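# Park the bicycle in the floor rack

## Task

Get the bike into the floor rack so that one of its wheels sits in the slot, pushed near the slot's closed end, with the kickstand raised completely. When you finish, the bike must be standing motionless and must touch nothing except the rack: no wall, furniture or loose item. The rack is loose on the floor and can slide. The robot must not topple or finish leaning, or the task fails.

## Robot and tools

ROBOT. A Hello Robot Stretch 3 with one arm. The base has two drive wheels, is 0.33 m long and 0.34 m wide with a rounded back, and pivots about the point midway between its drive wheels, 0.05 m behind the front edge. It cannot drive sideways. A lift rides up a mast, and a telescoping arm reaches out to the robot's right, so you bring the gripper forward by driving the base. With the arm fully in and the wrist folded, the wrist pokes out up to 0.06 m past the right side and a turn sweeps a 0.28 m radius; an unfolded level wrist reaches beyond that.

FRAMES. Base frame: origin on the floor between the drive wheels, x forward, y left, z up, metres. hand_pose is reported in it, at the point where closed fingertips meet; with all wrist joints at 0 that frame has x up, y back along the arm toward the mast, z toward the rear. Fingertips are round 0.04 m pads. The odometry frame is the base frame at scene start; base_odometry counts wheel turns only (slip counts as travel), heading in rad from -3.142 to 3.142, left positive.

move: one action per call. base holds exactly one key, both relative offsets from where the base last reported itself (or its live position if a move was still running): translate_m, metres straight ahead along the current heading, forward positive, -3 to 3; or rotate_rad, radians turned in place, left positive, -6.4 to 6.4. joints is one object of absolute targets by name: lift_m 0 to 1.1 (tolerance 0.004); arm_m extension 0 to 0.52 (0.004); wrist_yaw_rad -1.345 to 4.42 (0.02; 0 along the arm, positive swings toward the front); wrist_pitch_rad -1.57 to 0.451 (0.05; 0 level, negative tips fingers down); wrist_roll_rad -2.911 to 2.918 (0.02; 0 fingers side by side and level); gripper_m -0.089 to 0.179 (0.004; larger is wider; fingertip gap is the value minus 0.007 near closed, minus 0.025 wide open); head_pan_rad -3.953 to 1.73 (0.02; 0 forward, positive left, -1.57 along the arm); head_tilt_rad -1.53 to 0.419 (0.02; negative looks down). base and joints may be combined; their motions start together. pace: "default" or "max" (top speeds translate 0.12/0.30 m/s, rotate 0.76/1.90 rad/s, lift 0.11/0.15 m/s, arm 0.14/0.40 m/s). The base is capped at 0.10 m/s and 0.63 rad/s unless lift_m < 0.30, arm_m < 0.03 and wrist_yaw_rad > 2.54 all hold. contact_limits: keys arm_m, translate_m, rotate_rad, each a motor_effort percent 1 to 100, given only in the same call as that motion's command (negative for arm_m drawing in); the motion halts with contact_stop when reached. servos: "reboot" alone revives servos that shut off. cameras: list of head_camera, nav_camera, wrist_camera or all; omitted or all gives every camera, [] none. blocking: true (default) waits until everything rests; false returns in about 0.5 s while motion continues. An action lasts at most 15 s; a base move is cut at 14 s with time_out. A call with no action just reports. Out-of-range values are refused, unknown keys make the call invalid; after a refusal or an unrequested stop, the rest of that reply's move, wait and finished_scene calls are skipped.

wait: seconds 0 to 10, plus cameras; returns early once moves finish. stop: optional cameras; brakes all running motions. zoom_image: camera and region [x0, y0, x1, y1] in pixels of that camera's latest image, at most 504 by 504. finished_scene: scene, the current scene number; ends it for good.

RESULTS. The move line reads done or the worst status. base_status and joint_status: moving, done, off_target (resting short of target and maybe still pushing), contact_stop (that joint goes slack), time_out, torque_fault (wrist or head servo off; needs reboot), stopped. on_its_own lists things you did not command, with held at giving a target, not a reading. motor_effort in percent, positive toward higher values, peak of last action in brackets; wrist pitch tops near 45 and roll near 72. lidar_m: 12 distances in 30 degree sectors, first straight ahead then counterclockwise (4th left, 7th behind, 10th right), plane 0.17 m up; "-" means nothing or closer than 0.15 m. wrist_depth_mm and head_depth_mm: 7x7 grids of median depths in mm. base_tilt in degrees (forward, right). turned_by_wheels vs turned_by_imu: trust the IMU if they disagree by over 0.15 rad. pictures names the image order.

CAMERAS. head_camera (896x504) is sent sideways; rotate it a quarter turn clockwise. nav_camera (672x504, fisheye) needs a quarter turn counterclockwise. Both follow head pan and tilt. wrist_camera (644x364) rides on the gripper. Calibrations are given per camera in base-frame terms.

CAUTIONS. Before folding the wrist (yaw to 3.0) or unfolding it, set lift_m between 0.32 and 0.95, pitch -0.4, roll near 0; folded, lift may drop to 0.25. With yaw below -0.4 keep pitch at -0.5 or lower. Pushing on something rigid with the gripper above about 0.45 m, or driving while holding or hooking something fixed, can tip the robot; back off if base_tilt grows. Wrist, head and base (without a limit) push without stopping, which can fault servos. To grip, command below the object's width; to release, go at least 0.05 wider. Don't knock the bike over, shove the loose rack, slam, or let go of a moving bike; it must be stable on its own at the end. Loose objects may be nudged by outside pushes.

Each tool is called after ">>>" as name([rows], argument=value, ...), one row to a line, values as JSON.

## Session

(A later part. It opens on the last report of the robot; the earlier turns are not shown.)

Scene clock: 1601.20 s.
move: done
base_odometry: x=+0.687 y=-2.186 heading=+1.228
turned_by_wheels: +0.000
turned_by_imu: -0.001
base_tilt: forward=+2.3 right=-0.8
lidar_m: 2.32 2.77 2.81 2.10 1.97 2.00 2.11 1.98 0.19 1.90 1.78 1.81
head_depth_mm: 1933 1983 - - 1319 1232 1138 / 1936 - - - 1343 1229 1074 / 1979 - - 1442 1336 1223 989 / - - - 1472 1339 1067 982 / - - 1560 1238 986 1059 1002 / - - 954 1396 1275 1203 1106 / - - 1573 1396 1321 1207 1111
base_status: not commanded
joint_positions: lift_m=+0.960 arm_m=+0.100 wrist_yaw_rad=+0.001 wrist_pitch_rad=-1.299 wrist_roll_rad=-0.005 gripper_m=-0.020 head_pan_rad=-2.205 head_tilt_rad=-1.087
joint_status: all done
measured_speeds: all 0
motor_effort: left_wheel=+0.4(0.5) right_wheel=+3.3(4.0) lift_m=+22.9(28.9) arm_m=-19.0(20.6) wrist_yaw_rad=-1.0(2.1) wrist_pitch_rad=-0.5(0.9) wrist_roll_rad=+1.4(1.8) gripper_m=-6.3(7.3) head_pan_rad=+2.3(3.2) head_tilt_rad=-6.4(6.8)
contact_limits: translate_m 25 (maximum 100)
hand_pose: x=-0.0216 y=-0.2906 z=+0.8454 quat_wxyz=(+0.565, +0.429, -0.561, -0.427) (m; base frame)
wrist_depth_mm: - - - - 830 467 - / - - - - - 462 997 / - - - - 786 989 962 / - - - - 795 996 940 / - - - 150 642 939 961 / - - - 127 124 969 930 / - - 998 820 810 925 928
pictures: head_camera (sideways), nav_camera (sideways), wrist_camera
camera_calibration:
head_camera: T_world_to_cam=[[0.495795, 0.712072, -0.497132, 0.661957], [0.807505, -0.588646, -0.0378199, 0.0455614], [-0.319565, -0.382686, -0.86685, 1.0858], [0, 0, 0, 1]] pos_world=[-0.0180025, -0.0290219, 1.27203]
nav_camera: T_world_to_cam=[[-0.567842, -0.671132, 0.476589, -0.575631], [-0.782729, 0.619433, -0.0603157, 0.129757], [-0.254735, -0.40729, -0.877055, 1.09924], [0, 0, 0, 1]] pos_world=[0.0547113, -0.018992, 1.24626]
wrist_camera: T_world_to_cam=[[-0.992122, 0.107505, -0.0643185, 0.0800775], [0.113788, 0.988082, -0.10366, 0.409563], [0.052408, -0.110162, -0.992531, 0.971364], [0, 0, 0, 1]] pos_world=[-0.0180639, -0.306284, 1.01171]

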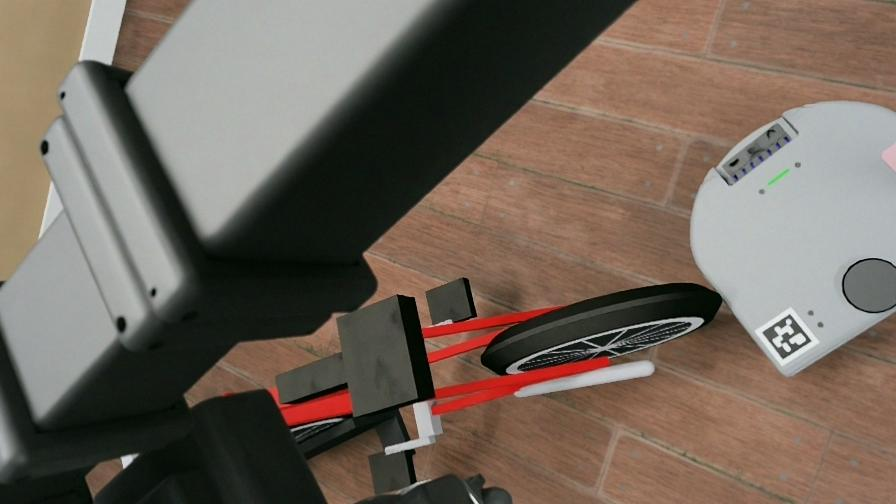

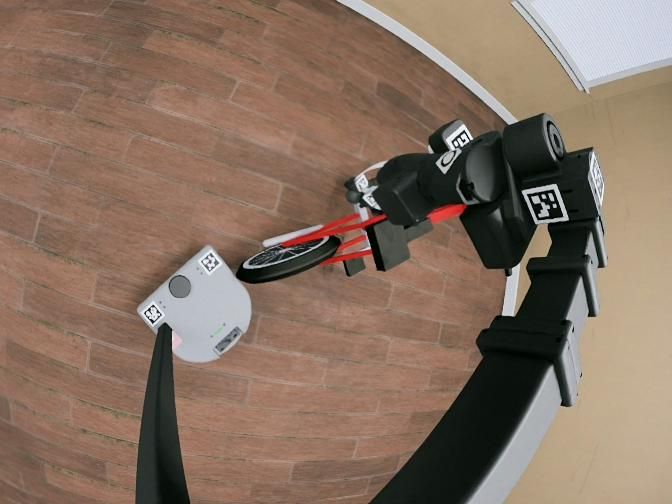

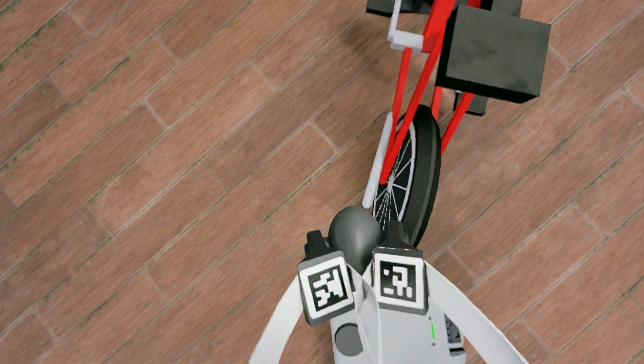

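>>> move(base={"translate_m":0.25}, cameras=[])

>>> move(base={"rotate_rad":-1.497}, joints={"arm_m":0.05,"head_pan_rad":0.0,"head_tilt_rad":-0.7}, cameras=[])

>>> move(base={"translate_m":-0.72}, cameras=[])

>>> move(base={"rotate_rad":-0.37})

Scene clock: 1621.13 s.
move: done
base_odometry: x=+0.771 y=-1.950 heading=+1.228
turned_by_wheels: +0.000
turned_by_imu: -0.001
base_tilt: forward=+2.3 right=-0.9
lidar_m: 2.14 2.56 2.60 2.25 2.11 2.14 2.32 0.38 0.55 1.75 1.64 1.66
head_depth_mm: 2098 1995 - - 1319 1243 1137 / 2103 - - - 1353 1234 1069 / 2164 - - 1063 1119 1233 989 / - - - 1213 1311 1069 980 / - - 1561 1469 1331 1219 1002 / - - 1598 1455 1328 1213 1113 / - - 1592 1440 1322 1208 1112
base_status: done
joint_positions: lift_m=+0.960 arm_m=+0.100 wrist_yaw_rad=+0.001 wrist_pitch_rad=-1.299 wrist_roll_rad=-0.005 gripper_m=-0.020 head_pan_rad=-2.205 head_tilt_rad=-1.087
joint_status: not commanded
measured_speeds: all 0
motor_effort: left_wheel=+1.4(5.5) right_wheel=+5.7(12.9) lift_m=+23.8(23.8) arm_m=-17.8(18.7) wrist_yaw_rad=-1.8(1.9) wrist_pitch_rad=-0.3(1.0) wrist_roll_rad=+1.5(1.7) gripper_m=-7.2(7.4) head_pan_rad=+2.3(3.2) head_tilt_rad=-5.9(7.0)
hand_pose: x=-0.0216 y=-0.2906 z=+0.8454 quat_wxyz=(+0.565, +0.429, -0.561, -0.427) (m; base frame)
wrist_depth_mm: - - - - - - 629 / - - - - - - 810 / - - - - - 794 979 / - - - - 966 763 971 / - - - 150 964 794 964 / - - - 127 124 940 968 / - - 998 801 810 970 940
pictures: none
No camera images: "cameras" was empty.

Scene clock: 1624.60 s.
move: done
base_odometry: x=+0.771 y=-1.950 heading=-0.269
turned_by_wheels: -1.497
turned_by_imu: -1.489
base_tilt: forward=+2.3 right=-0.8
lidar_m: 1.70 1.64 1.69 2.29 2.58 2.64 2.20 2.11 2.18 2.27 0.38 0.65
head_depth_mm: 2096 2442 2658 2153 1720 1382 1241 / 1956 2252 2533 2125 1717 1447 1241 / 1848 2081 2381 2090 1710 1430 1250 / 1734 1929 2227 2088 1697 1432 1234 / 1636 1821 2055 2056 1691 1429 1235 / 1540 1718 1906 2018 1673 1416 1220 / 1458 1627 1785 1940 1668 1418 1221
base_status: done
joint_positions: lift_m=+0.960 arm_m=+0.050 wrist_yaw_rad=+0.001 wrist_pitch_rad=-1.299 wrist_roll_rad=-0.005 gripper_m=-0.020 head_pan_rad=-0.006 head_tilt_rad=-0.705
joint_status: all done
measured_speeds: all 0
motor_effort: left_wheel=+5.6(10.3) right_wheel=-4.9(8.5) lift_m=+24.3(24.3) arm_m=-17.4(20.2) wrist_yaw_rad=-0.6(1.7) wrist_pitch_rad=-0.4(1.0) wrist_roll_rad=+1.5(1.7) gripper_m=-6.6(7.6) head_pan_rad=+2.7(4.3) head_tilt_rad=+2.1(6.1)
hand_pose: x=-0.0216 y=-0.2406 z=+0.8454 quat_wxyz=(+0.565, +0.429, -0.561, -0.427) (m; base frame)
wrist_depth_mm: - - - - - - - / 659 - - - - - 953 / 833 774 - - - - 977 / - - - - 998 - 899 / - - - 149 943 977 968 / - - - 127 124 924 936 / - - 971 796 820 940 888
pictures: none
No camera images: "cameras" was empty.

Scene clock: 1632.90 s.
move: done
base_odometry: x=+0.077 y=-1.759 heading=-0.269
turned_by_wheels: +0.000
turned_by_imu: -0.004
base_tilt: forward=+2.3 right=-0.8
lidar_m: 2.35 2.24 2.33 2.29 2.20 2.13 1.56 1.50 1.55 2.08 2.55 0.93
head_depth_mm: 2870 3103 2784 1645 1681 1446 1244 / 2739 3138 2762 2051 1501 1448 1244 / 2577 2877 2716 2090 1712 1446 1245 / 2373 2698 2685 2077 1699 1427 1237 / 2276 2561 2663 2086 1692 1424 1221 / 2162 2390 2568 2046 1670 1419 1221 / 2018 2245 2432 2036 1683 1408 1218
base_status: done
joint_positions: lift_m=+0.960 arm_m=+0.050 wrist_yaw_rad=+0.001 wrist_pitch_rad=-1.299 wrist_roll_rad=-0.005 gripper_m=-0.020 head_pan_rad=-0.006 head_tilt_rad=-0.705
joint_status: not commanded
measured_speeds: all 0
motor_effort: left_wheel=+1.5(3.8) right_wheel=-4.6(8.3) lift_m=+25.1(25.3) arm_m=-7.8(17.8) wrist_yaw_rad=+0.4(2.6) wrist_pitch_rad=-0.5(1.2) wrist_roll_rad=+1.4(1.7) gripper_m=-6.3(7.5) head_pan_rad=+2.6(3.4) head_tilt_rad=+1.9(2.8)
hand_pose: x=-0.0216 y=-0.2406 z=+0.8454 quat_wxyz=(+0.565, +0.429, -0.561, -0.427) (m; base frame)
wrist_depth_mm: - - - - - - - / - - - - - - 989 / - - - - - - 995 / - - - - - 959 974 / - - - 150 957 975 937 / - - - 127 124 950 930 / - - 994 805 819 941 907
pictures: none
No camera images: "cameras" was empty.

Scene clock: 1634.57 s.
move: done
base_odometry: x=+0.077 y=-1.759 heading=-0.639
turned_by_wheels: -0.370
turned_by_imu: -0.368
base_tilt: forward=+2.3 right=-0.8
lidar_m: 0.93 2.27 2.24 2.44 2.21 2.19 1.86 1.51 1.50 1.63 2.48 2.54
head_depth_mm: 2320 2553 2678 2109 1738 1438 1240 / 2460 2723 2774 2121 1704 1442 1241 / 2636 2808 2734 2102 1710 1439 1239 / 2807 3063 1870 1802 1615 1430 1243 / 2994 3276 2695 2000 1638 1420 1229 / 2819 3059 2690 2059 1695 1423 1234 / 2517 2748 2639 2060 1687 1410 1223
base_status: done
joint_positions: lift_m=+0.960 arm_m=+0.050 wrist_yaw_rad=+0.001 wrist_pitch_rad=-1.299 wrist_roll_rad=-0.005 gripper_m=-0.020 head_pan_rad=-0.006 head_tilt_rad=-0.705
joint_status: not commanded
measured_speeds: all 0
motor_effort: left_wheel=+5.3(10.0) right_wheel=-4.3(8.7) lift_m=+25.4(25.6) arm_m=-6.3(7.9) wrist_yaw_rad=-1.3(1.9) wrist_pitch_rad=-0.5(0.8) wrist_roll_rad=+1.4(1.6) gripper_m=-6.2(7.8) head_pan_rad=+2.7(3.5) head_tilt_rad=+1.4(2.6)
hand_pose: x=-0.0216 y=-0.2406 z=+0.8454 quat_wxyz=(+0.565, +0.429, -0.561, -0.427) (m; base frame)
wrist_depth_mm: - - - - - - - / - - - - - - 968 / - - - - - 961 972 / - - - - 976 984 944 / - - - 149 973 969 946 / - - - 127 125 952 917 / - - 988 825 782 926 948
pictures: head_camera (sideways), nav_camera (sideways), wrist_camera
camera_calibration:
head_camera: T_world_to_cam=[[-0.619721, -0.0194394, -0.784581, 1.04331], [0.0152972, 0.999204, -0.0368399, 0.0491369], [0.784673, -0.0348324, -0.61893, 0.756672], [0, 0, 0, 1]] pos_world=[0.0520701, -0.00245973, 1.2887]
nav_camera: T_world_to_cam=[[0.635961, -0.062944, 0.76915, -0.964169], [-0.0153497, -0.997503, -0.0689398, 0.136336], [0.771568, 0.0320368, -0.635339, 0.77867], [0, 0, 0, 1]] pos_world=[0.01447, 0.0503611, 1.24571]
wrist_camera: T_world_to_cam=[[-0.992121, 0.107513, -0.0643192, 0.0747041], [0.113795, 0.988083, -0.10365, 0.360147], [0.052409, -0.110152, -0.992532, 0.976875], [0, 0, 0, 1]] pos_world=[-0.0180644, -0.256282, 1.01171]

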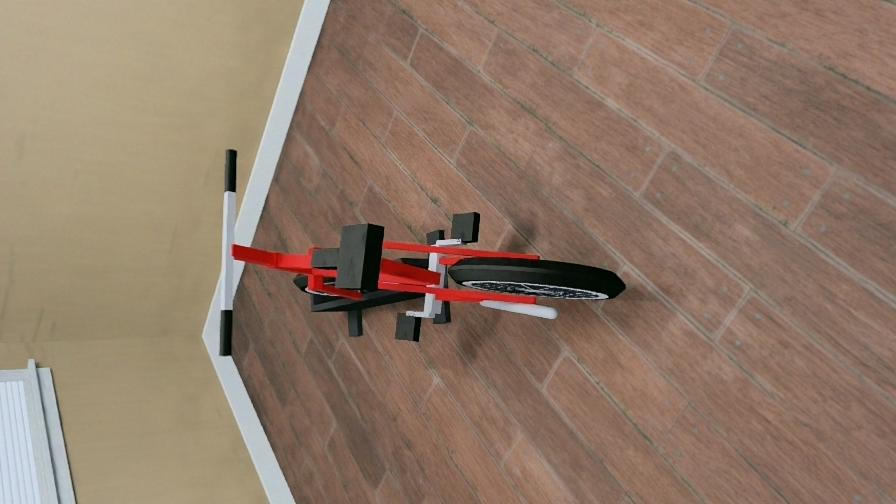

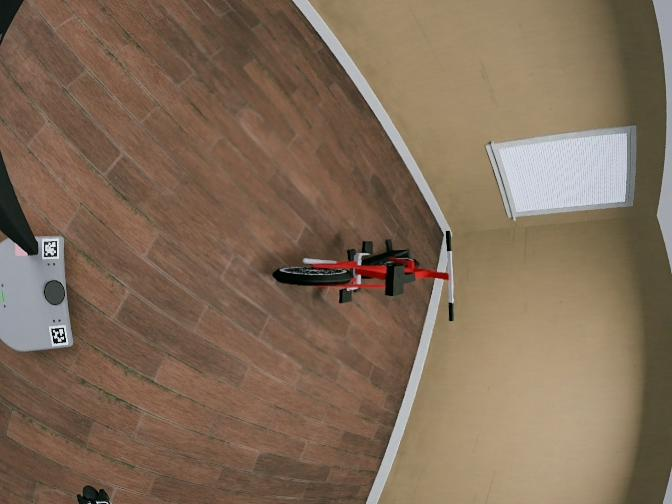

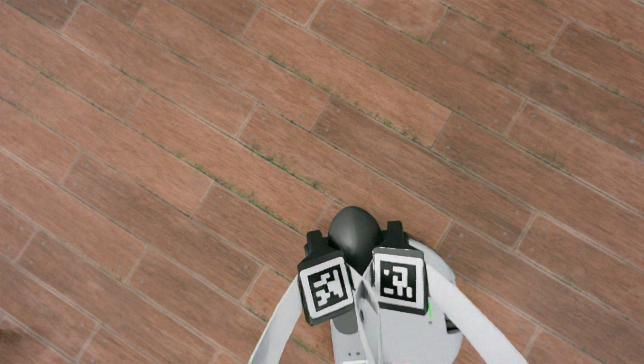

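>>> zoom_image(camera="head_camera", region=[200, 200, 500, 370])

>>> move(base={"translate_m":0.8}, contact_limits={"translate_m":25}, cameras=["head_camera"])

Scaled by 1.680 from the camera's 896x504 image, which has a finer 1280x720 frame.

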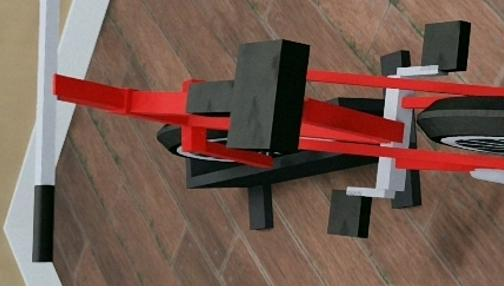

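Scene clock: 1654.90 s.
move: done
base_odometry: x=+0.719 y=-2.236 heading=-0.639
turned_by_wheels: +0.000
turned_by_imu: +0.000
base_tilt: forward=+2.2 right=-0.8
lidar_m: 2.21 1.78 1.76 1.91 2.85 2.82 2.46 2.00 1.98 2.16 1.93 0.15
head_depth_mm: 1734 1889 2099 2114 1714 1450 1252 / 1840 2032 2250 2048 1715 1443 1243 / 1959 2158 2406 2030 1706 1376 1192 / 2089 2340 2523 1909 1177 817 938 / 2252 2503 2643 1952 1646 1335 1227 / 2163 2369 2539 2073 1684 1421 1223 / 1962 2132 2322 2041 1675 1416 1216
base_status: done
joint_positions: lift_m=+0.960 arm_m=+0.050 wrist_yaw_rad=+0.001 wrist_pitch_rad=-1.299 wrist_roll_rad=-0.005 gripper_m=-0.020 head_pan_rad=-0.006 head_tilt_rad=-0.705
joint_status: not commanded
measured_speeds: all 0
motor_effort: left_wheel=+4.7(10.0) right_wheel=+1.9(6.0) lift_m=+26.8(26.9) arm_m=-0.6(5.2) wrist_yaw_rad=-0.1(2.1) wrist_pitch_rad=-0.3(1.0) wrist_roll_rad=+1.4(1.8) gripper_m=-6.8(7.9) head_pan_rad=+2.8(3.6) head_tilt_rad=+2.1(2.8)
contact_limits: translate_m 25 (maximum 100)
hand_pose: x=-0.0216 y=-0.2406 z=+0.8454 quat_wxyz=(+0.565, +0.429, -0.561, -0.427) (m; base frame)
wrist_depth_mm: - - - - - - - / - - - - - - 993 / - - - - - 990 985 / - - - - 990 975 965 / - - - 150 963 955 924 / - - - 126 123 943 939 / 784 702 643 832 816 981 926
pictures: head_camera (sideways)
camera_calibration:
head_camera: T_world_to_cam=[[-0.619702, -0.0194396, -0.784596, 1.04333], [0.0152979, 0.999204, -0.0368397, 0.0491366], [0.784688, -0.0348323, -0.618912, 0.756647], [0, 0, 0, 1]] pos_world=[0.0520704, -0.00245972, 1.2887]

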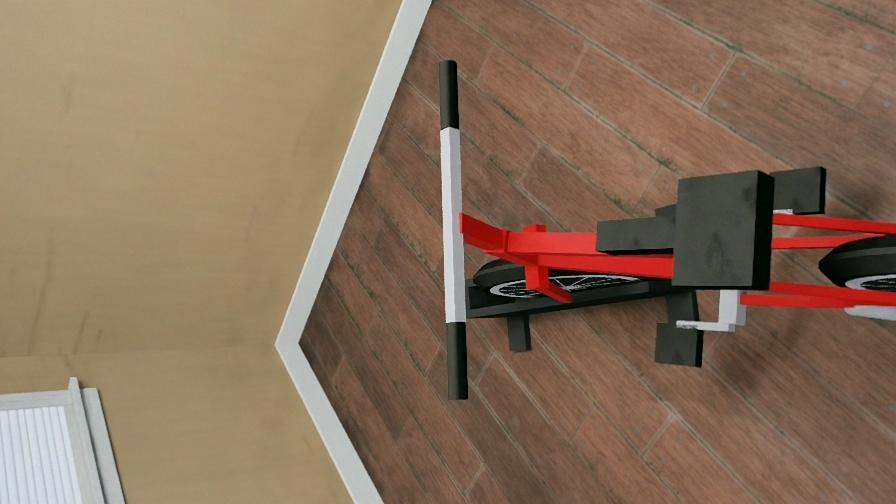

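>>> move(base={"translate_m":0.12}, contact_limits={"translate_m":25}, joints={"head_tilt_rad":-0.85}, cameras=["head_camera"])

>>> zoom_image(camera="head_camera", region=[350, 150, 750, 400])

Scene clock: 1661.37 s.
move: done
base_odometry: x=+0.816 y=-2.307 heading=-0.639
turned_by_wheels: +0.000
turned_by_imu: -0.003
base_tilt: forward=+2.3 right=-0.8
lidar_m: 2.13 1.71 1.69 1.83 2.80 2.91 2.55 2.08 2.05 2.23 1.85 1.82
head_depth_mm: 1696 1876 2093 1826 1545 1331 1186 / 1806 2024 2138 1767 1531 1330 1181 / 1928 2145 2171 1758 1524 1066 1182 / 2055 2338 2164 1042 980 788 894 / 2220 2466 2158 1649 1490 1277 1132 / 2158 2414 2124 1715 1511 1321 1160 / 1941 2142 2124 1759 1504 1305 1161
base_status: done
joint_positions: lift_m=+0.960 arm_m=+0.050 wrist_yaw_rad=+0.001 wrist_pitch_rad=-1.299 wrist_roll_rad=-0.005 gripper_m=-0.020 head_pan_rad=-0.005 head_tilt_rad=-0.841
joint_status: all done
measured_speeds: all 0
motor_effort: left_wheel=+8.8(17.1) right_wheel=+11.0(18.9) lift_m=+27.5(27.7) arm_m=+1.8(2.1) wrist_yaw_rad=-0.6(2.0) wrist_pitch_rad=+0.0(0.9) wrist_roll_rad=+1.5(1.7) gripper_m=-7.0(7.3) head_pan_rad=+2.6(3.2) head_tilt_rad=-4.7(6.5)
contact_limits: translate_m 25 (maximum 100)
hand_pose: x=-0.0216 y=-0.2406 z=+0.8454 quat_wxyz=(+0.565, +0.429, -0.561, -0.427) (m; base frame)
wrist_depth_mm: - - - - - - - / - - - - - - 977 / - - - - - 972 986 / - - - - 967 979 943 / - - - 150 947 961 950 / - - - 127 124 940 939 / 468 786 644 793 810 951 930
pictures: head_camera (sideways)
camera_calibration:
head_camera: T_world_to_cam=[[-0.720483, -0.0190399, -0.693212, 0.924841], [0.00998463, 0.999235, -0.0378226, 0.050442], [0.693401, -0.034172, -0.719741, 0.888354], [0, 0, 0, 1]] pos_world=[0.0498426, -0.00243766, 1.2824]

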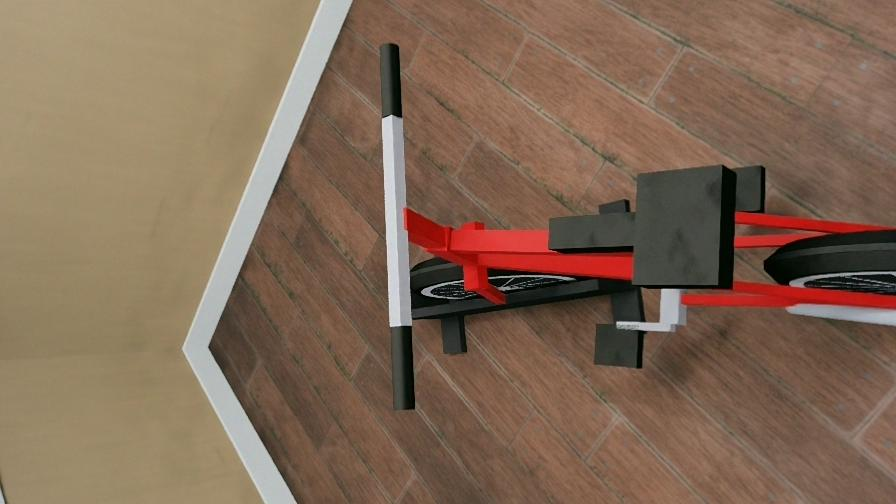

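Scaled by 1.260 from the camera's 896x504 image, which has a finer 1280x720 frame.

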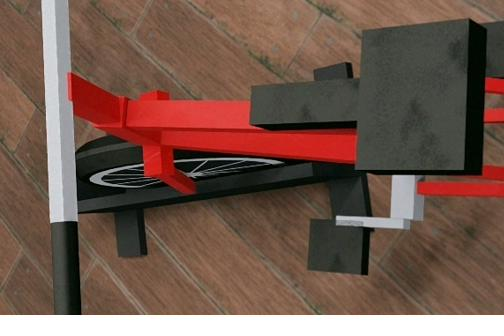

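>>> move(base={"translate_m":0.05}, contact_limits={"translate_m":25}, cameras=["head_camera"])

>>> zoom_image(camera="head_camera", region=[350, 150, 750, 400])

Scene clock: 1667.00 s.
move: done
base_odometry: x=+0.856 y=-2.337 heading=-0.639
turned_by_wheels: +0.000
turned_by_imu: -0.001
base_tilt: forward=+2.3 right=-0.8
lidar_m: 0.92 1.67 1.65 1.80 2.76 2.95 2.60 2.11 2.08 2.25 1.81 1.78
head_depth_mm: 1659 1838 2050 1824 1550 1340 1188 / 1757 1977 2129 1772 1540 1347 1180 / 1871 2131 2163 1767 1522 1070 1183 / 2016 2313 2152 1120 978 788 898 / 2172 2425 2149 1641 1484 1292 1132 / 2098 2340 2142 1689 1508 1316 1169 / 1898 2098 2129 1762 1501 1316 1156
base_status: done
joint_positions: lift_m=+0.960 arm_m=+0.050 wrist_yaw_rad=+0.001 wrist_pitch_rad=-1.299 wrist_roll_rad=-0.005 gripper_m=-0.020 head_pan_rad=-0.005 head_tilt_rad=-0.841
joint_status: not commanded
measured_speeds: all 0
motor_effort: left_wheel=+11.4(18.1) right_wheel=+13.0(19.5) lift_m=+28.0(28.2) arm_m=+4.3(4.5) wrist_yaw_rad=-1.1(2.3) wrist_pitch_rad=-0.2(1.2) wrist_roll_rad=+1.4(1.7) gripper_m=-6.2(7.5) head_pan_rad=+2.3(3.4) head_tilt_rad=-4.6(5.1)
contact_limits: translate_m 25 (maximum 100)
hand_pose: x=-0.0216 y=-0.2406 z=+0.8454 quat_wxyz=(+0.565, +0.429, -0.561, -0.427) (m; base frame)
wrist_depth_mm: - - - - - - - / - - - - - - 959 / - - - - - - 997 / - - - - 967 990 976 / - - - 149 975 976 949 / - - - 127 124 935 934 / 476 794 640 836 809 992 897
pictures: head_camera (sideways)
camera_calibration:
head_camera: T_world_to_cam=[[-0.720485, -0.0190398, -0.693209, 0.924839], [0.00998457, 0.999235, -0.0378226, 0.050442], [0.693399, -0.034172, -0.719743, 0.888357], [0, 0, 0, 1]] pos_world=[0.0498426, -0.00243767, 1.2824]

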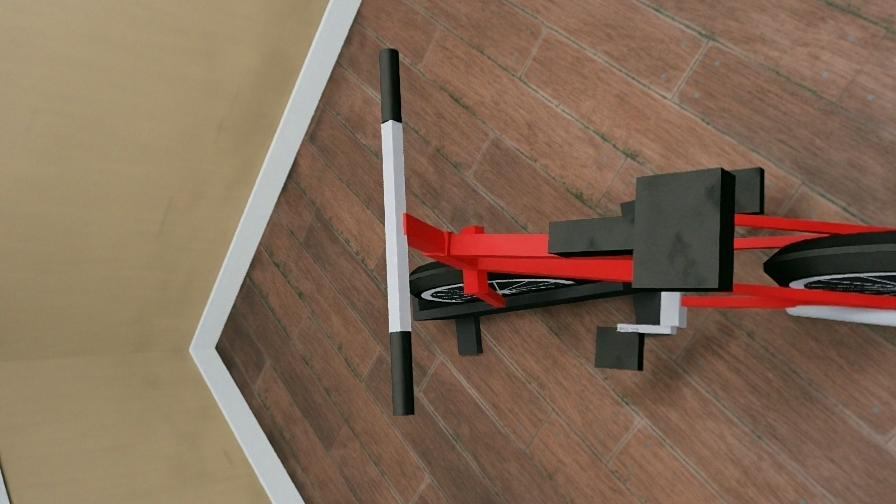

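Scaled by 1.260 from the camera's 896x504 image, which has a finer 1280x720 frame.

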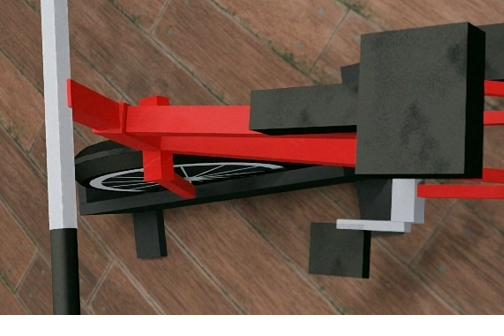

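>>> move(base={"translate_m":0.04}, contact_limits={"translate_m":25}, cameras=["head_camera"])

>>> zoom_image(camera="head_camera", region=[350, 150, 750, 400])

Scene clock: 1672.97 s.
move: done
base_odometry: x=+0.888 y=-2.361 heading=-0.639
turned_by_wheels: +0.000
turned_by_imu: -0.001
base_tilt: forward=+2.4 right=-0.9
lidar_m: 2.05 1.65 1.63 1.78 2.72 2.97 2.63 2.13 2.11 2.21 1.78 1.76
head_depth_mm: 1634 1809 2013 1807 1542 1355 1181 / 1728 1944 2093 1766 1531 1338 1181 / 1853 2081 2180 1764 1534 1065 1172 / 1987 2232 2157 1094 980 787 889 / 2112 2409 2141 1665 1486 1293 1104 / 2078 2298 2120 1694 1503 1322 1166 / 1864 2082 2119 1751 1502 1317 1161
base_status: done
joint_positions: lift_m=+0.960 arm_m=+0.050 wrist_yaw_rad=+0.001 wrist_pitch_rad=-1.299 wrist_roll_rad=-0.005 gripper_m=-0.020 head_pan_rad=-0.005 head_tilt_rad=-0.841
joint_status: not commanded
measured_speeds: all 0
motor_effort: left_wheel=+9.3(18.2) right_wheel=+11.5(19.2) lift_m=+28.4(28.7) arm_m=+6.1(6.5) wrist_yaw_rad=-0.8(2.2) wrist_pitch_rad=-0.4(1.0) wrist_roll_rad=+1.5(1.7) gripper_m=-6.4(7.6) head_pan_rad=+2.2(3.2) head_tilt_rad=-4.5(4.9)
contact_limits: translate_m 25 (maximum 100)
hand_pose: x=-0.0216 y=-0.2406 z=+0.8454 quat_wxyz=(+0.565, +0.429, -0.561, -0.427) (m; base frame)
wrist_depth_mm: - - - - - - 993 / - - - - - - 968 / - - - - - 993 948 / - - - - - 988 972 / - - - 149 991 961 962 / - - - 127 125 953 872 / 474 794 638 822 814 917 913
pictures: head_camera (sideways)
camera_calibration:
head_camera: T_world_to_cam=[[-0.720484, -0.0190398, -0.69321, 0.92484], [0.00998465, 0.999235, -0.0378226, 0.050442], [0.6934, -0.034172, -0.719742, 0.888356], [0, 0, 0, 1]] pos_world=[0.0498426, -0.00243767, 1.2824]

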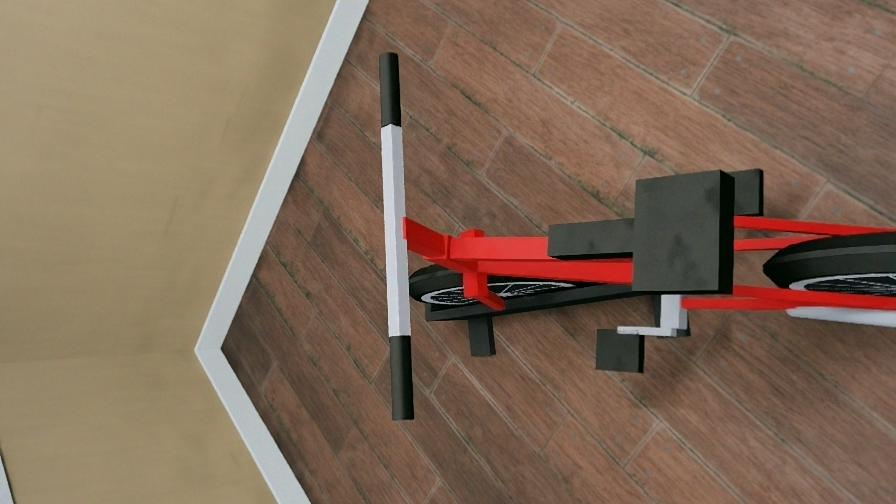

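Scaled by 1.260 from the camera's 896x504 image, which has a finer 1280x720 frame.

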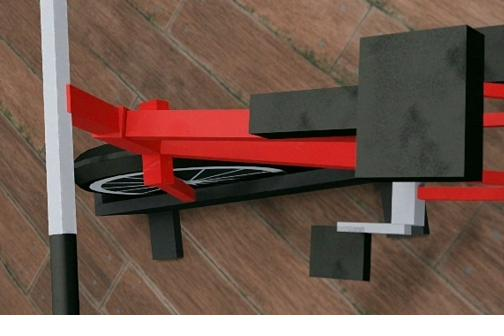

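>>> move(base={"translate_m":0.03}, contact_limits={"translate_m":25}, cameras=["head_camera"])

>>> zoom_image(camera="head_camera", region=[350, 150, 750, 400])

Scene clock: 1686.10 s.
move: done
base_odometry: x=+0.912 y=-2.379 heading=-0.639
turned_by_wheels: +0.000
turned_by_imu: -0.001
base_tilt: forward=+2.3 right=-0.8
lidar_m: 2.03 1.63 1.62 1.76 2.69 2.99 2.66 2.16 2.13 2.17 1.75 1.73
head_depth_mm: 1617 1782 2008 1814 1544 1348 1178 / 1709 1891 2073 1779 1525 1346 1178 / 1801 2040 2174 1754 1541 1083 1176 / 1945 2202 2163 1144 1139 786 894 / 2094 2406 2147 1650 1483 1253 1116 / 2043 2287 2139 1700 1501 1316 1160 / 1850 2038 2126 1772 1498 1314 1164
base_status: done
joint_positions: lift_m=+0.960 arm_m=+0.050 wrist_yaw_rad=+0.001 wrist_pitch_rad=-1.299 wrist_roll_rad=-0.005 gripper_m=-0.020 head_pan_rad=-0.005 head_tilt_rad=-0.841
joint_status: not commanded
measured_speeds: all 0
motor_effort: left_wheel=+11.2(17.2) right_wheel=+13.5(19.4) lift_m=+27.7(28.8) arm_m=+8.5(8.5) wrist_yaw_rad=-1.6(1.7) wrist_pitch_rad=-0.2(0.9) wrist_roll_rad=+1.3(1.7) gripper_m=-6.0(7.4) head_pan_rad=+2.8(3.2) head_tilt_rad=-4.4(4.9)
contact_limits: translate_m 25 (maximum 100)
hand_pose: x=-0.0216 y=-0.2406 z=+0.8454 quat_wxyz=(+0.565, +0.429, -0.561, -0.427) (m; base frame)
wrist_depth_mm: - - - - - - - / - - - - - - 995 / - - - - - 994 965 / - - - - 966 973 986 / - - - 149 966 966 921 / - - - 127 124 968 926 / 474 808 645 811 801 931 959
pictures: head_camera (sideways)
camera_calibration:
head_camera: T_world_to_cam=[[-0.720485, -0.0190397, -0.693209, 0.924839], [0.00998469, 0.999235, -0.0378226, 0.050442], [0.693399, -0.0341721, -0.719743, 0.888357], [0, 0, 0, 1]] pos_world=[0.0498426, -0.00243767, 1.2824]

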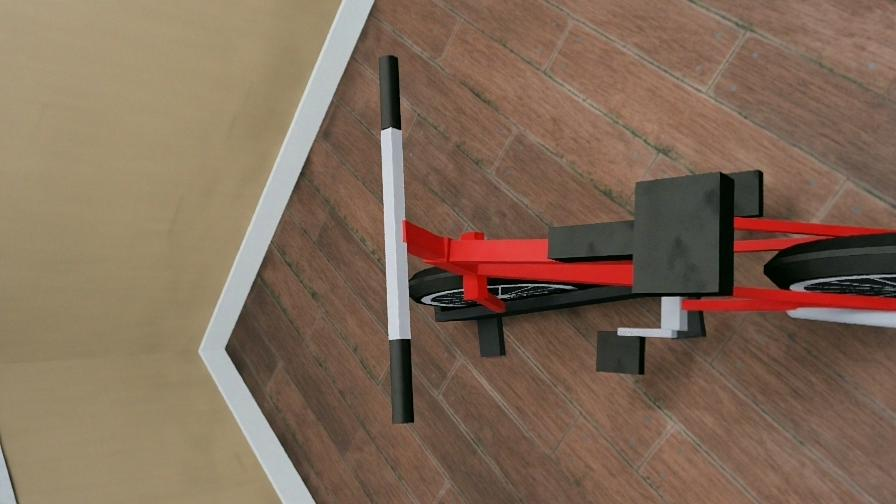

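Scaled by 1.260 from the camera's 896x504 image, which has a finer 1280x720 frame.

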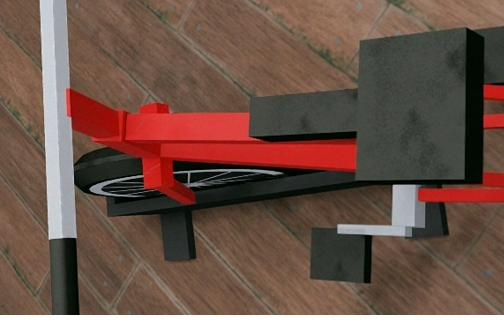

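>>> move(base={"translate_m":0.025}, contact_limits={"translate_m":25}, cameras=["head_camera"])

>>> zoom_image(camera="head_camera", region=[350, 150, 750, 400])

Scene clock: 1690.23 s.
move: done
base_odometry: x=+0.932 y=-2.394 heading=-0.639
turned_by_wheels: +0.000
turned_by_imu: -0.001
base_tilt: forward=+2.3 right=-0.8
lidar_m: 2.01 1.61 1.60 1.75 2.66 3.00 2.70 2.16 2.14 2.16 1.73 1.72
head_depth_mm: 1590 1782 1971 1828 1543 1338 1190 / 1687 1875 2071 1766 1535 1338 1177 / 1800 2032 2157 1769 1528 1072 1174 / 1907 2171 2168 1089 975 784 895 / 2067 2360 2156 1580 1476 1271 1113 / 2021 2261 2140 1718 1505 1316 1165 / 1824 2000 2080 1762 1497 1312 1159
base_status: done
joint_positions: lift_m=+0.960 arm_m=+0.050 wrist_yaw_rad=+0.001 wrist_pitch_rad=-1.299 wrist_roll_rad=-0.005 gripper_m=-0.020 head_pan_rad=-0.005 head_tilt_rad=-0.841
joint_status: not commanded
measured_speeds: all 0
motor_effort: left_wheel=+11.7(17.4) right_wheel=+15.2(21.4) lift_m=+24.4(25.7) arm_m=+10.4(10.5) wrist_yaw_rad=-0.8(2.0) wrist_pitch_rad=-0.1(0.9) wrist_roll_rad=+1.3(1.7) gripper_m=-6.7(7.4) head_pan_rad=+3.0(3.0) head_tilt_rad=-3.7(4.8)
contact_limits: translate_m 25 (maximum 100)
hand_pose: x=-0.0216 y=-0.2406 z=+0.8454 quat_wxyz=(+0.565, +0.429, -0.561, -0.427) (m; base frame)
wrist_depth_mm: - - - - - - - / - - - - - - - / - - - - - 995 958 / - - - - 962 - 940 / - - - 150 950 986 962 / - - - 127 124 932 920 / 479 782 644 799 813 955 939
pictures: head_camera (sideways)
camera_calibration:
head_camera: T_world_to_cam=[[-0.720484, -0.0190398, -0.69321, 0.924839], [0.00998463, 0.999235, -0.0378226, 0.050442], [0.693399, -0.034172, -0.719743, 0.888357], [0, 0, 0, 1]] pos_world=[0.0498426, -0.00243767, 1.2824]

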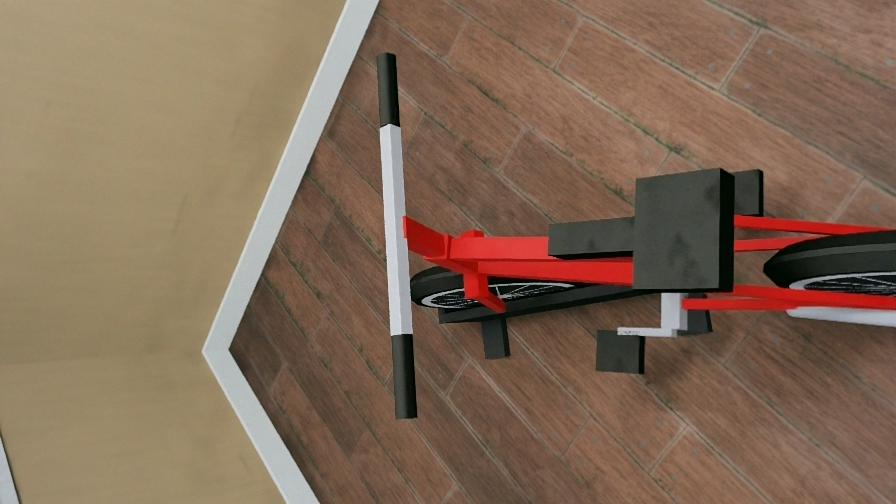

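Scaled by 1.260 from the camera's 896x504 image, which has a finer 1280x720 frame.

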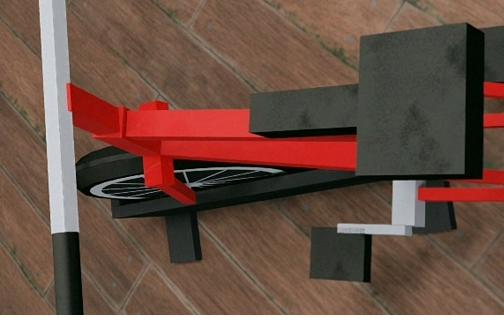

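>>> move(base={"translate_m":-0.45}, joints={"head_tilt_rad":-0.6}, cameras=["head_camera","nav_camera"])

>>> zoom_image(camera="head_camera", region=[300, 150, 700, 400])

Scene clock: 1699.70 s.
move: done
base_odometry: x=+0.571 y=-2.125 heading=-0.639
turned_by_wheels: +0.000
turned_by_imu: -0.003
base_tilt: forward=+2.4 right=-0.8
lidar_m: 0.49 1.89 1.87 2.03 2.69 2.67 2.35 1.89 1.87 2.03 2.08 2.07
head_depth_mm: 1864 1980 2155 2297 1905 1568 1309 / 1964 2133 2327 2423 1881 1538 1311 / 2091 2277 2517 2325 1888 1505 1303 / 2221 2437 2722 2172 1116 1382 1003 / 2378 2615 2889 2299 1747 1455 1239 / 2299 2497 2721 2370 1858 1523 1286 / 2087 2235 2422 2361 1844 1519 1292
base_status: done
joint_positions: lift_m=+0.960 arm_m=+0.050 wrist_yaw_rad=+0.001 wrist_pitch_rad=-1.299 wrist_roll_rad=-0.005 gripper_m=-0.020 head_pan_rad=-0.005 head_tilt_rad=-0.606
joint_status: all done
measured_speeds: all 0
motor_effort: left_wheel=-0.3(9.9) right_wheel=-3.1(13.1) lift_m=+23.8(24.2) arm_m=+14.1(14.7) wrist_yaw_rad=-0.6(2.5) wrist_pitch_rad=-0.6(1.0) wrist_roll_rad=+1.6(1.8) gripper_m=-6.2(7.4) head_pan_rad=+2.9(3.2) head_tilt_rad=+2.6(8.0)
hand_pose: x=-0.0216 y=-0.2406 z=+0.8454 quat_wxyz=(+0.565, +0.429, -0.561, -0.427) (m; base frame)
wrist_depth_mm: - - - - - - - / - - - - - - 997 / - - - - - - 969 / - - - - - 945 982 / - - - 150 975 960 939 / - - - 127 124 951 947 / 756 - 953 811 811 923 949
pictures: head_camera (sideways), nav_camera (sideways)
camera_calibration:
head_camera: T_world_to_cam=[[-0.539394, -0.0200049, -0.841816, 1.11744], [0.0186579, 0.999188, -0.0356998, 0.0476367], [0.841847, -0.0349628, -0.538583, 0.651795], [0, 0, 0, 1]] pos_world=[0.0531401, -0.00245523, 1.29342]
nav_camera: T_world_to_cam=[[0.557092, -0.0623825, 0.828104, -1.04054], [-0.00828763, -0.997543, -0.0695712, 0.137124], [0.830409, 0.0318946, -0.55624, 0.675409], [0, 0, 0, 1]] pos_world=[0.0199487, 0.0503337, 1.24691]

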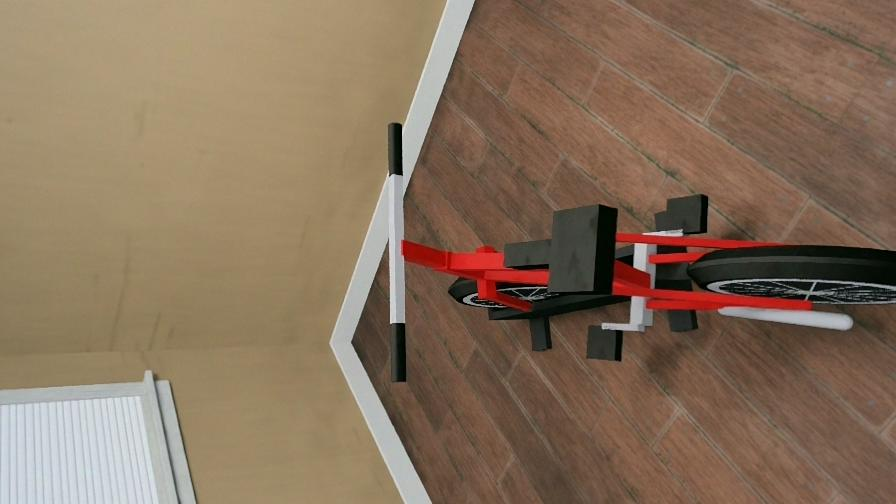

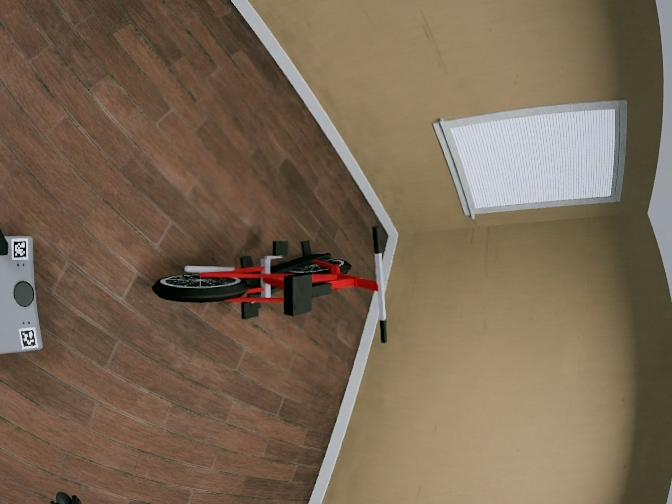

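Scaled by 1.260 from the camera's 896x504 image, which has a finer 1280x720 frame.

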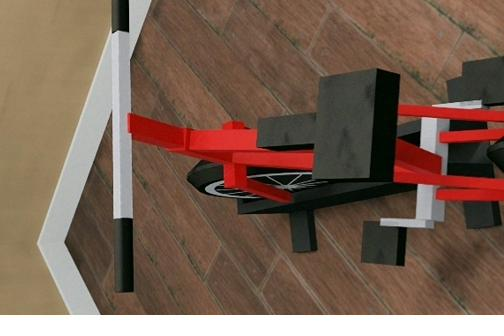

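>>> wait(seconds=1, cameras=["head_camera"])

>>> zoom_image(camera="head_camera", region=[430, 180, 896, 400])

Scene clock: 1718.43 s.
base_odometry: x=+0.571 y=-2.125 heading=-0.639
turned_by_wheels: +0.000
turned_by_imu: -0.001
base_tilt: forward=+2.3 right=-0.8
lidar_m: 0.49 1.89 1.87 2.04 2.70 2.67 2.34 1.89 1.87 2.04 2.08 2.06
head_depth_mm: 1857 2000 2175 2313 1910 1547 1320 / 1968 2130 2314 2425 1897 1540 1307 / 2075 2275 2487 2308 1900 1498 1308 / 2221 2421 2668 2154 1116 1373 1003 / 2369 2638 2846 2300 1746 1460 1236 / 2289 2494 2704 2393 1847 1520 1288 / 2073 2230 2434 2379 1837 1526 1291
base_status: done
joint_positions: lift_m=+0.960 arm_m=+0.050 wrist_yaw_rad=+0.001 wrist_pitch_rad=-1.299 wrist_roll_rad=-0.005 gripper_m=-0.020 head_pan_rad=-0.005 head_tilt_rad=-0.606
joint_status: all done
measured_speeds: all 0
motor_effort: left_wheel=+0.1(9.9) right_wheel=-3.0(13.1) lift_m=+24.7(24.2) arm_m=+16.1(14.7) wrist_yaw_rad=-0.7(2.5) wrist_pitch_rad=-0.4(1.0) wrist_roll_rad=+1.4(1.8) gripper_m=-6.6(7.4) head_pan_rad=+2.7(3.2) head_tilt_rad=+2.9(8.0)
hand_pose: x=-0.0216 y=-0.2406 z=+0.8454 quat_wxyz=(+0.565, +0.429, -0.561, -0.427) (m; base frame)
wrist_depth_mm: - - - - - - - / - - - - - - 993 / - - - - - 976 970 / - - - - 977 990 974 / - - - 150 968 964 939 / - - - 127 125 948 944 / 751 - 978 811 798 882 934
wait: 1.00 s; at rest from the start
pictures: head_camera (sideways)
camera_calibration:
head_camera: T_world_to_cam=[[-0.539394, -0.020005, -0.841816, 1.11744], [0.0186577, 0.999188, -0.0356998, 0.0476367], [0.841847, -0.0349627, -0.538583, 0.651794], [0, 0, 0, 1]] pos_world=[0.0531401, -0.00245522, 1.29342]

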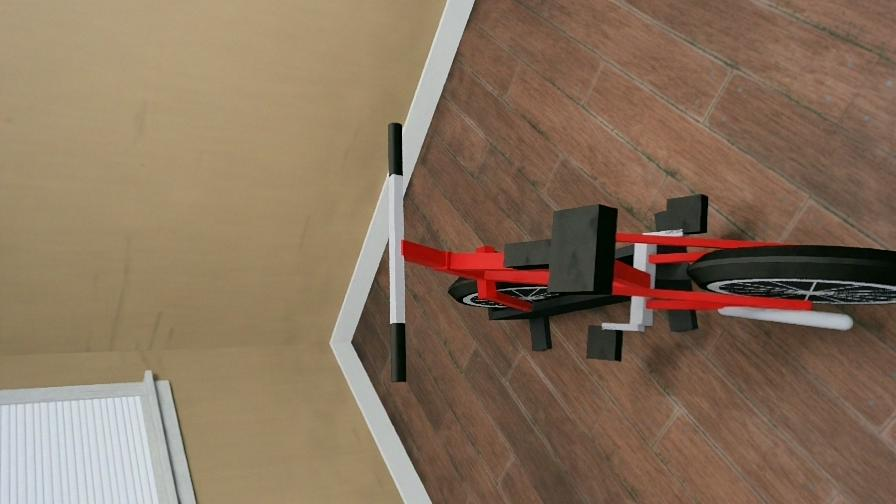

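Scaled by 1.082 from the camera's 896x504 image, which has a finer 1280x720 frame.

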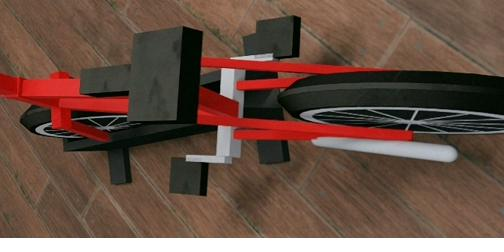

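>>> finished_scene(scene=2)

The scene is finished: the task was done.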